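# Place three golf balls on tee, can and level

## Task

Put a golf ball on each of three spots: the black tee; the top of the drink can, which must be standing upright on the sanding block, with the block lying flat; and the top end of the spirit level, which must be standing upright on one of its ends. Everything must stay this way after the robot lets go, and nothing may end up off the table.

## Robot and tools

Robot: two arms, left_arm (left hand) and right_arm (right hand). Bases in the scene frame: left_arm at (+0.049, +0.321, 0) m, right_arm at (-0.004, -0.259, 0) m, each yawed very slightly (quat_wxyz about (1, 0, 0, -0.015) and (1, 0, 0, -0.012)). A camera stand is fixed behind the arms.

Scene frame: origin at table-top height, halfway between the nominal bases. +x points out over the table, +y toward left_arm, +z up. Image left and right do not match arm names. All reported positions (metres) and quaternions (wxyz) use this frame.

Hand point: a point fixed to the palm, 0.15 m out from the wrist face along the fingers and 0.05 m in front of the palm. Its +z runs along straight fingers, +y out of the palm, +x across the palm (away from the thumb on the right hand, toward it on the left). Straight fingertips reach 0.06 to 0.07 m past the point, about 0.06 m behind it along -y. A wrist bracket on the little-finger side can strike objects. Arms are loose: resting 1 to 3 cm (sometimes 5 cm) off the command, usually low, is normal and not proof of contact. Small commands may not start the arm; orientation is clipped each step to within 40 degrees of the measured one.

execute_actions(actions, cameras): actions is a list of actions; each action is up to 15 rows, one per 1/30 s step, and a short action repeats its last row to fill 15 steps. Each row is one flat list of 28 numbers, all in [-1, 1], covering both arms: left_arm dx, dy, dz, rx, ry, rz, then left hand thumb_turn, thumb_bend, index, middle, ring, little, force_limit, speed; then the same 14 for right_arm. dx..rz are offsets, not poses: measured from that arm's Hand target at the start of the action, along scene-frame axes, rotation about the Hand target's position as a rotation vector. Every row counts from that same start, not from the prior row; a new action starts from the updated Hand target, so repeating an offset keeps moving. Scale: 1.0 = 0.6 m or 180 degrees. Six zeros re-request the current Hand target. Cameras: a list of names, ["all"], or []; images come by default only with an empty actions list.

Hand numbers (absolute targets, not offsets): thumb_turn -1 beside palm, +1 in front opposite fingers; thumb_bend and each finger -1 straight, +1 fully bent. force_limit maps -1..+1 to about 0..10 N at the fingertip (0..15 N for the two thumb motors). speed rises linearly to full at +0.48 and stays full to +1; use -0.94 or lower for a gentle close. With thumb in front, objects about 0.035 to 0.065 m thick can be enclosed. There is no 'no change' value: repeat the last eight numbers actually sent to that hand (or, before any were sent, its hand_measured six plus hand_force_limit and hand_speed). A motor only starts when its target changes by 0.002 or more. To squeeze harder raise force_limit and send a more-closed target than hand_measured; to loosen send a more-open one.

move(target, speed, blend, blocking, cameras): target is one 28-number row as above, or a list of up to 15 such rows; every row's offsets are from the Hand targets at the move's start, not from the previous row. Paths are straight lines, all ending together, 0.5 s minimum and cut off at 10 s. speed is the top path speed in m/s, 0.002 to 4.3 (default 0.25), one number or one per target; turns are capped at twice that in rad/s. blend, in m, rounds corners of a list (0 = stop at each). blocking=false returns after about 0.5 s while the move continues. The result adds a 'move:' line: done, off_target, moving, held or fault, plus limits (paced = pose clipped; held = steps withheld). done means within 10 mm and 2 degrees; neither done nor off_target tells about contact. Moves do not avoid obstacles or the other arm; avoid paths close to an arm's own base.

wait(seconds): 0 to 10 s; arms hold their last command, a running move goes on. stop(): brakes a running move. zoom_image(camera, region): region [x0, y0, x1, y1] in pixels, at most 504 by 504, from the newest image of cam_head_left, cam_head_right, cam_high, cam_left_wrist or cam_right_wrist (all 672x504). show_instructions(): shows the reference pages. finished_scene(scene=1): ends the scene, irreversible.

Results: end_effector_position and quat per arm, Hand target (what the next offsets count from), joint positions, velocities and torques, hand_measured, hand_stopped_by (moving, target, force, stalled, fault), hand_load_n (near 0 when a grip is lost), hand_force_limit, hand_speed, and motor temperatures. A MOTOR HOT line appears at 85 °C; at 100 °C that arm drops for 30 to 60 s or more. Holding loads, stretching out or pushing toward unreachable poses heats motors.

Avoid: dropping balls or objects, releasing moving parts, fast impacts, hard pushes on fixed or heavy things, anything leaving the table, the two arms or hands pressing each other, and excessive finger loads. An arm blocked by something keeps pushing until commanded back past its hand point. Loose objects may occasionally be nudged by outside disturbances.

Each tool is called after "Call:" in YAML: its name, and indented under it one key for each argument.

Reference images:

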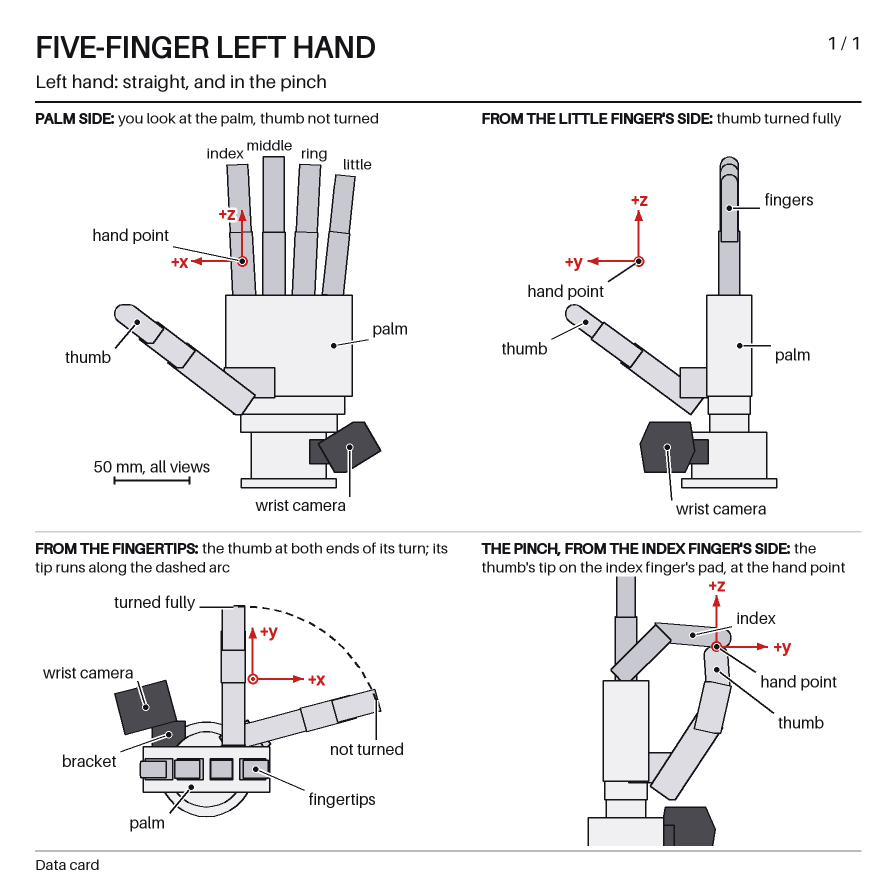

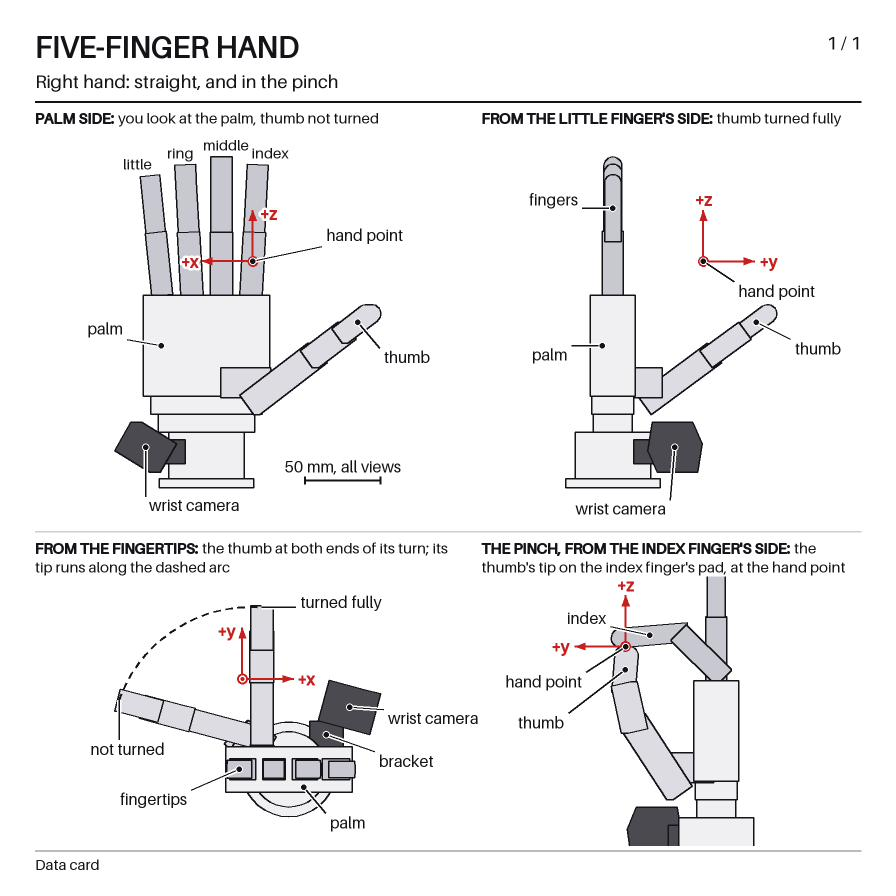

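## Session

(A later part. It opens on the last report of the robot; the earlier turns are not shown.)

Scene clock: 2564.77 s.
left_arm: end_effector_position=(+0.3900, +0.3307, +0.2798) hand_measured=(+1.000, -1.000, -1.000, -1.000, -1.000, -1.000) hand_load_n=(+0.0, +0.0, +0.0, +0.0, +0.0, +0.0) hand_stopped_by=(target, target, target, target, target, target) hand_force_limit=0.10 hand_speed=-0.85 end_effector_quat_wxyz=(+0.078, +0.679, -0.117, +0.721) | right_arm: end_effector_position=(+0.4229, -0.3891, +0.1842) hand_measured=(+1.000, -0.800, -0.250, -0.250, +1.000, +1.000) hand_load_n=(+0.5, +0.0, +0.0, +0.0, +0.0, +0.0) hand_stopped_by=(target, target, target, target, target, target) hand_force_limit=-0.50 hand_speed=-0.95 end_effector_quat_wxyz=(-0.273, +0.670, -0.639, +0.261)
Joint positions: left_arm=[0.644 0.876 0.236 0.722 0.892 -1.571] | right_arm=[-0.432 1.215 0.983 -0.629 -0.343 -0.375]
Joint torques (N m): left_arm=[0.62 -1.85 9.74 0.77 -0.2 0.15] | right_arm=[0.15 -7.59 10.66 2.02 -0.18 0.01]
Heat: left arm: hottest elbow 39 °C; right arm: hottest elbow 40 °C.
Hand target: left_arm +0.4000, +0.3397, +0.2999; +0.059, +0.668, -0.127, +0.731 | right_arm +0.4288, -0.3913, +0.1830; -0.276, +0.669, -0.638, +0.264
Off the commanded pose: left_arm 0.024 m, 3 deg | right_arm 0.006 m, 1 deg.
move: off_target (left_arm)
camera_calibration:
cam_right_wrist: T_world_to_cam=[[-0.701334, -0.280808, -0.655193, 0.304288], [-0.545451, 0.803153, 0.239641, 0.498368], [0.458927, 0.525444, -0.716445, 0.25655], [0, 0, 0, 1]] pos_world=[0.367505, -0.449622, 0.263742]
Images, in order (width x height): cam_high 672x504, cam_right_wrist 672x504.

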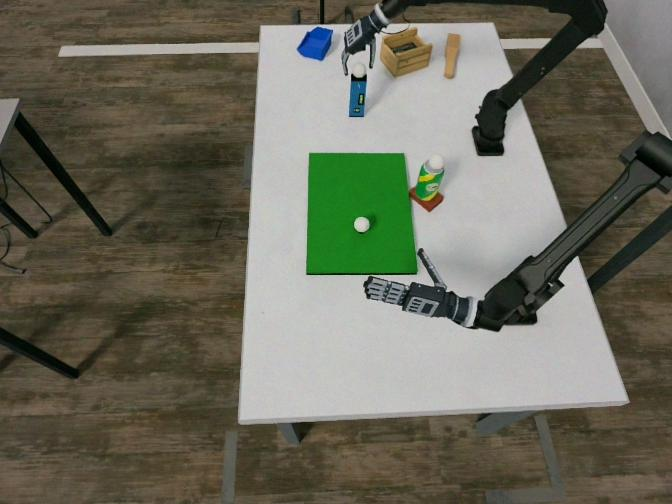

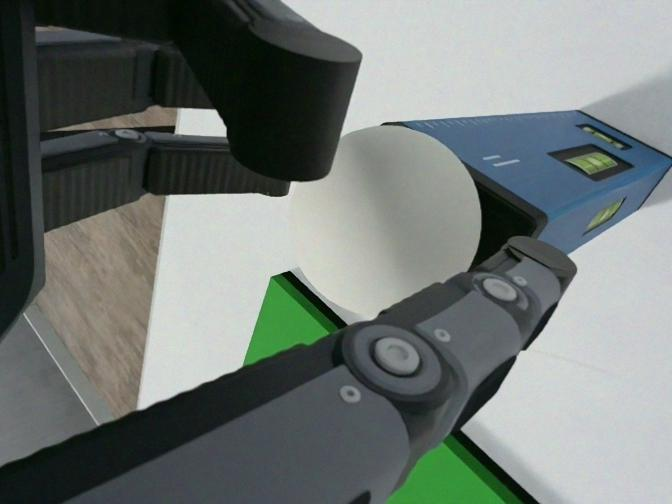

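Call:
move:
  target: [0,0,0,0,0,0,1,-1,-1,-1,-1,-1,0.1,-0.85,0,0,0,0,0,0,1,-1,-0.6,-0.6,1,1,-0.5,-0.8]
  cameras: ["cam_right_wrist","cam_high"]

Call:
zoom_image:
  camera: "cam_high"
  region: [320, 30, 400, 110]

Scene clock: 2572.30 s.
left_arm: end_effector_position=(+0.3900, +0.3307, +0.2798) hand_measured=(+1.000, -1.000, -1.000, -1.000, -1.000, -1.000) hand_load_n=(+0.0, +0.0, +0.0, +0.0, +0.0, +0.0) hand_stopped_by=(target, target, target, target, target, target) hand_force_limit=0.10 hand_speed=-0.85 end_effector_quat_wxyz=(+0.078, +0.679, -0.117, +0.721) | right_arm: end_effector_position=(+0.4229, -0.3891, +0.1842) hand_measured=(+1.000, -1.000, -0.600, -0.600, +1.000, +1.000) hand_load_n=(+0.0, +0.0, +0.0, +0.0, +0.0, +0.0) hand_stopped_by=(target, target, target, target, target, target) hand_force_limit=-0.50 hand_speed=-0.80 end_effector_quat_wxyz=(-0.273, +0.670, -0.639, +0.261)
Joint positions: left_arm=[0.644 0.876 0.236 0.722 0.892 -1.571] | right_arm=[-0.432 1.215 0.983 -0.629 -0.343 -0.375]
Joint torques (N m): left_arm=[0.62 -1.85 9.74 0.77 -0.2 0.15] | right_arm=[0.15 -7.65 10.66 2.02 -0.18 0.01]
Heat: left arm: hottest elbow 39 °C; right arm: hottest elbow 40 °C.
Hand target: left_arm +0.4000, +0.3397, +0.2999; +0.059, +0.668, -0.127, +0.731 | right_arm +0.4288, -0.3913, +0.1830; -0.276, +0.669, -0.638, +0.264
Off the commanded pose: left_arm 0.024 m, 3 deg | right_arm 0.006 m, 1 deg.
move: off_target (left_arm)
camera_calibration:
cam_right_wrist: T_world_to_cam=[[-0.701334, -0.280808, -0.655193, 0.304288], [-0.545451, 0.803153, 0.239641, 0.498368], [0.458927, 0.525444, -0.716445, 0.25655], [0, 0, 0, 1]] pos_world=[0.367505, -0.449622, 0.263742]
Images, in order (width x height): cam_high 672x504, cam_right_wrist 672x504.

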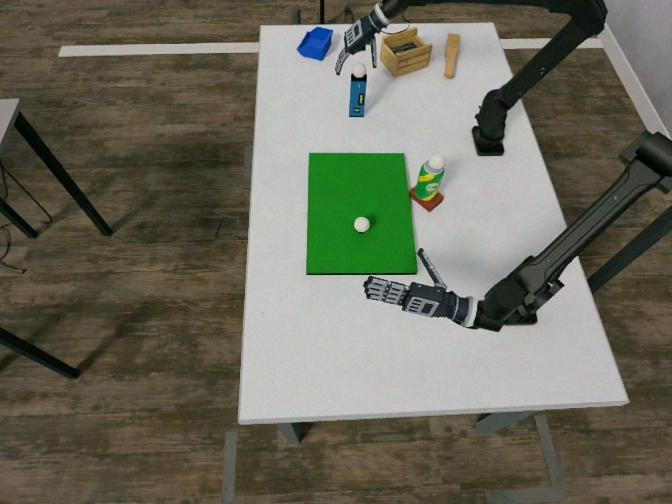

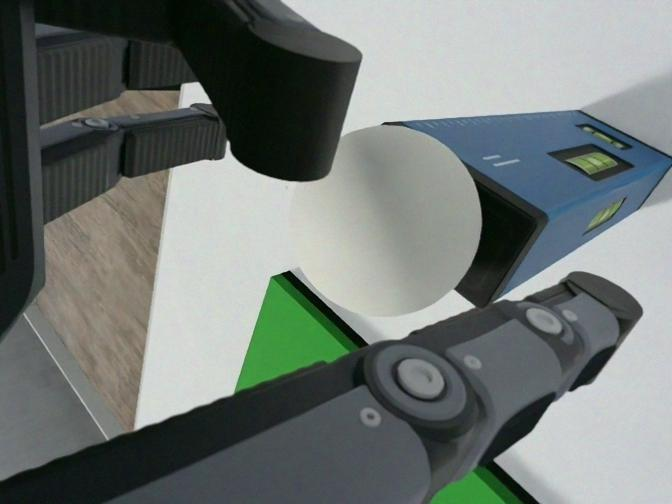

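Scaled by 6.300 from the camera's 672x504 image, which has a finer 960x720 frame.

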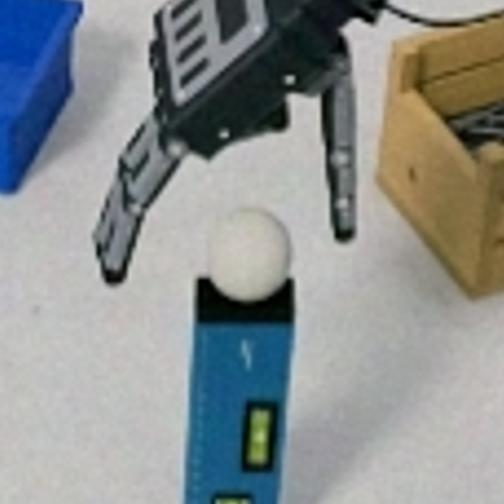

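Call:
move:
  target:
    - [0,0,0,0,0,0,1,-1,-1,-1,-1,-1,0.1,-0.85,0.003,0,0.1,0,0,0,1,-1,-0.6,-0.6,1,1,-0.5,-0.8]
    - [0,0,0,0,0,0,1,-1,-1,-1,-1,-1,0.1,-0.85,-0.02,-0.02,0.27,0,0,0,1,-1,-0.6,-0.6,1,1,-0.5,-0.8]
  speed: [0.08,0.12]
  blend: [0.02,0]
  cameras: ["all"]

Call:
zoom_image:
  camera: "cam_head_left"
  region: [420, 200, 500, 300]

Call:
zoom_image:
  camera: "cam_high"
  region: [300, 30, 480, 250]

Scene clock: 2587.97 s.
left_arm: end_effector_position=(+0.3900, +0.3307, +0.2798) hand_measured=(+1.000, -1.000, -1.000, -1.000, -1.000, -1.000) hand_load_n=(-0.5, +0.0, +0.0, +0.0, +0.0, +0.0) hand_stopped_by=(target, target, target, target, target, target) hand_force_limit=0.10 hand_speed=-0.85 end_effector_quat_wxyz=(+0.078, +0.679, -0.117, +0.721) | right_arm: end_effector_position=(+0.4099, -0.3980, +0.3181) hand_measured=(+1.000, -1.000, -0.600, -0.600, +1.000, +1.000) hand_load_n=(+0.0, +0.0, +0.0, +0.0, +0.0, +0.0) hand_stopped_by=(target, target, target, target, target, target) hand_force_limit=-0.50 hand_speed=-0.80 end_effector_quat_wxyz=(-0.270, +0.666, -0.652, +0.242)
Joint positions: left_arm=[0.644 0.876 0.236 0.722 0.892 -1.571] | right_arm=[-0.472 1.204 1.339 -1.046 -0.367 -0.39]
Joint torques (N m): left_arm=[0.67 -1.85 9.74 0.79 -0.2 0.14] | right_arm=[-0.15 -8.7 15.23 0.83 -0.3 -0.13]
Heat: left arm: hottest elbow 39 °C; right arm: hottest elbow 40 °C.
Hand target: left_arm +0.4000, +0.3397, +0.2999; +0.059, +0.668, -0.127, +0.731 | right_arm +0.4168, -0.4033, +0.3450; -0.276, +0.669, -0.638, +0.264
Off the commanded pose: left_arm 0.024 m, 3 deg | right_arm 0.028 m, 3 deg.
move: off_target (left_arm, right_arm)
camera_calibration:
cam_left_wrist: T_world_to_cam=[[0.226787, 0.912913, 0.339348, -0.484733], [-0.637535, -0.124255, 0.760335, 0.0756937], [0.736286, -0.38878, 0.553835, -0.197137], [0, 0, 0, 1]] pos_world=[0.303337, 0.375282, 0.216122]
cam_right_wrist: T_world_to_cam=[[-0.72797, -0.252196, -0.63754, 0.397094], [-0.525499, 0.802492, 0.28259, 0.444217], [0.440353, 0.540744, -0.716719, 0.376964], [0, 0, 0, 1]] pos_world=[0.356511, -0.460176, 0.397809]

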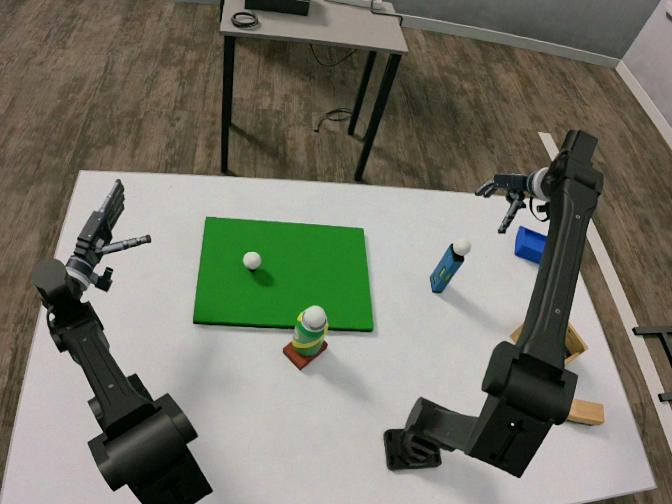

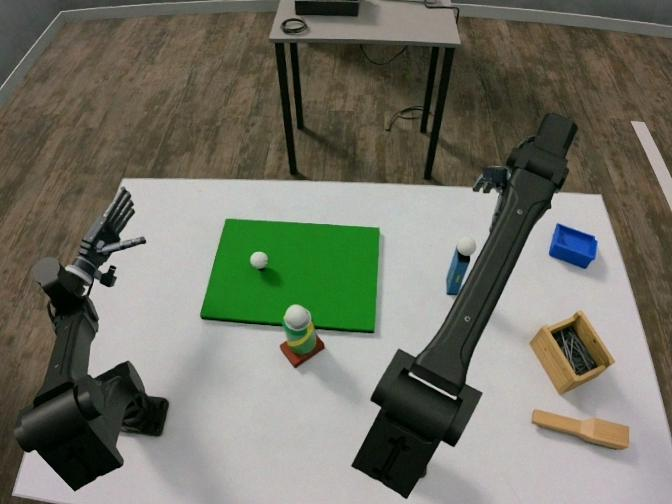

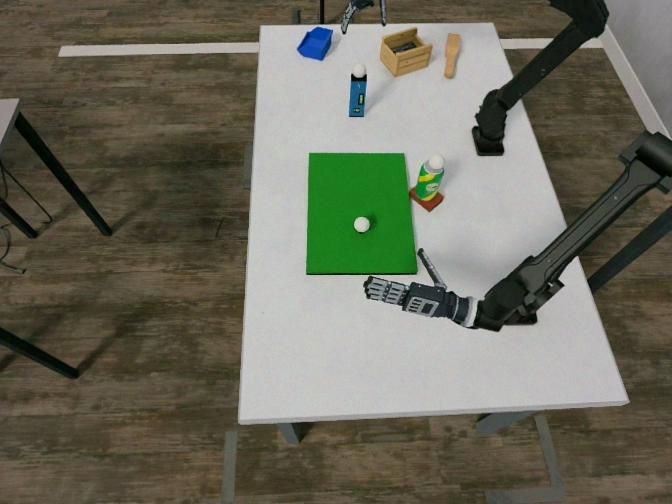

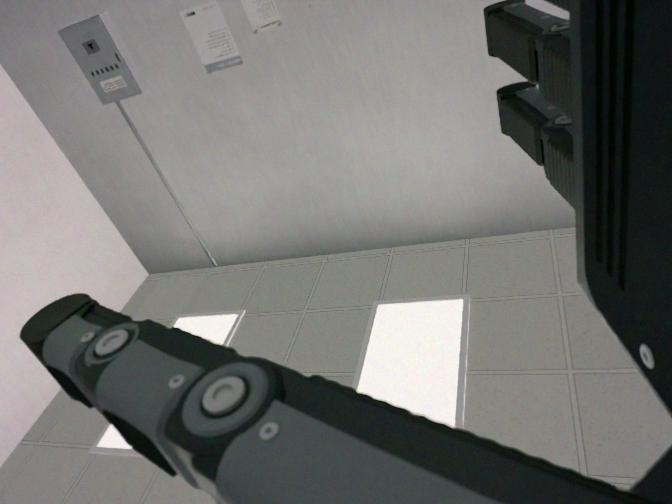

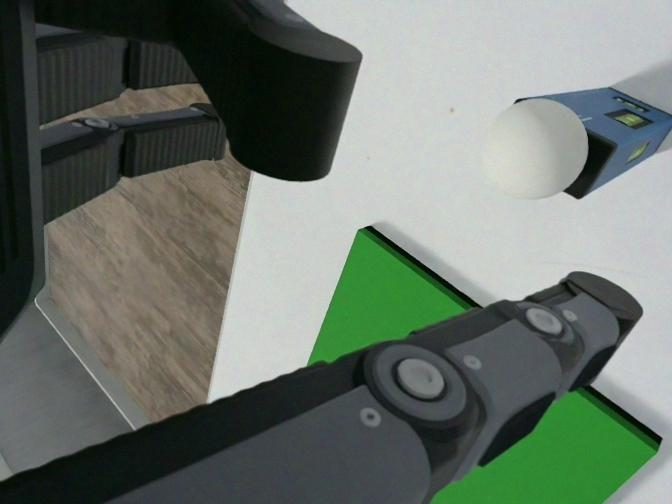

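Scaled by 5.040 from the camera's 672x504 image, which has a finer 960x720 frame.

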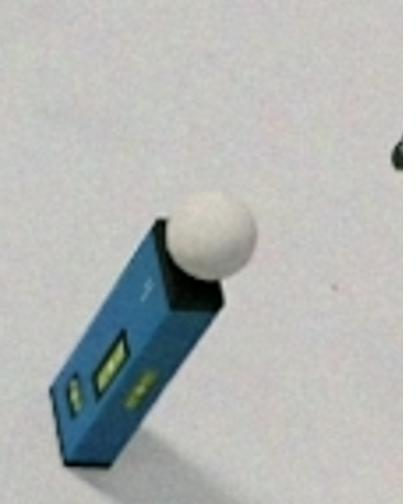

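Scaled by 2.291 from the camera's 672x504 image, which has a finer 960x720 frame.

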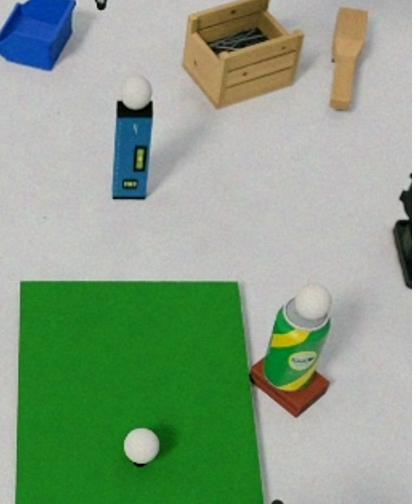

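Call:
wait:
  seconds: 0.5
  cameras: ["cam_head_left","cam_head_right"]

Call:
zoom_image:
  camera: "cam_head_left"
  region: [420, 200, 500, 300]

Call:
zoom_image:
  camera: "cam_head_right"
  region: [230, 220, 340, 370]

Scene clock: 2592.93 s.
left_arm: end_effector_position=(+0.3900, +0.3307, +0.2798) hand_measured=(+1.000, -1.000, -1.000, -1.000, -1.000, -1.000) hand_load_n=(-0.5, +0.0, +0.0, +0.0, +0.0, +0.0) hand_stopped_by=(target, target, target, target, target, target) hand_force_limit=0.10 hand_speed=-0.85 end_effector_quat_wxyz=(+0.078, +0.679, -0.117, +0.721) | right_arm: end_effector_position=(+0.4099, -0.3980, +0.3181) hand_measured=(+1.000, -1.000, -0.600, -0.600, +1.000, +1.000) hand_load_n=(+0.0, +0.0, +0.0, +0.0, +0.0, +0.0) hand_stopped_by=(target, target, target, target, target, target) hand_force_limit=-0.50 hand_speed=-0.80 end_effector_quat_wxyz=(-0.270, +0.666, -0.652, +0.242)
Joint positions: left_arm=[0.644 0.876 0.236 0.722 0.892 -1.571] | right_arm=[-0.472 1.204 1.339 -1.046 -0.367 -0.39]
Joint torques (N m): left_arm=[0.62 -1.85 9.74 0.77 -0.2 0.15] | right_arm=[-0.15 -8.64 15.23 0.81 -0.3 -0.13]
Heat: left arm: hottest elbow 39 °C; right arm: hottest elbow 41 °C.
Hand target: left_arm +0.4000, +0.3397, +0.2999; +0.059, +0.668, -0.127, +0.731 | right_arm +0.4168, -0.4033, +0.3450; -0.276, +0.669, -0.638, +0.264
Off the commanded pose: left_arm 0.024 m, 3 deg | right_arm 0.028 m, 3 deg.
wait: 0.50 s; at rest from the start
Images, in order (width x height): cam_head_left 672x504, cam_head_right 672x504.

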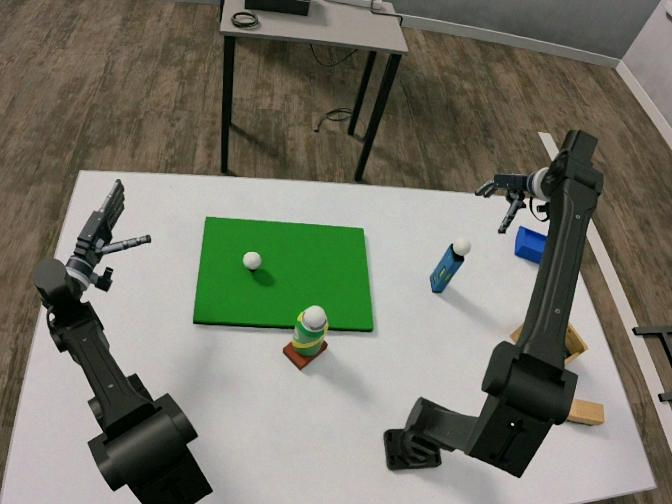

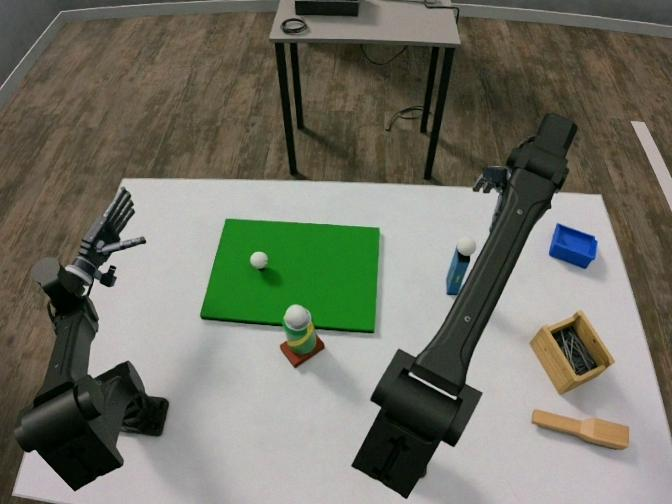

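Scaled by 5.040 from the camera's 672x504 image, which has a finer 960x720 frame.

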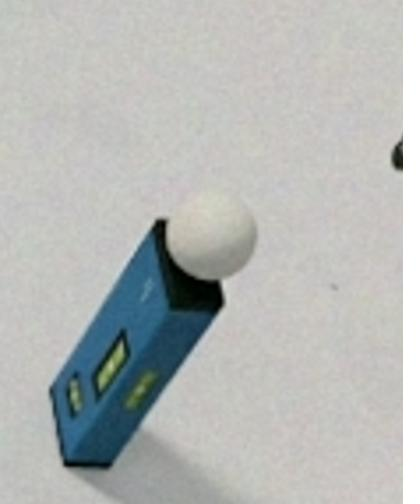

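Scaled by 3.360 from the camera's 672x504 image, which has a finer 960x720 frame.

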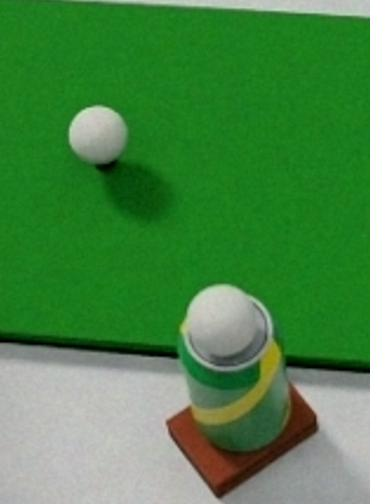

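Call:
finished_scene:

The scene is finished: the task was done.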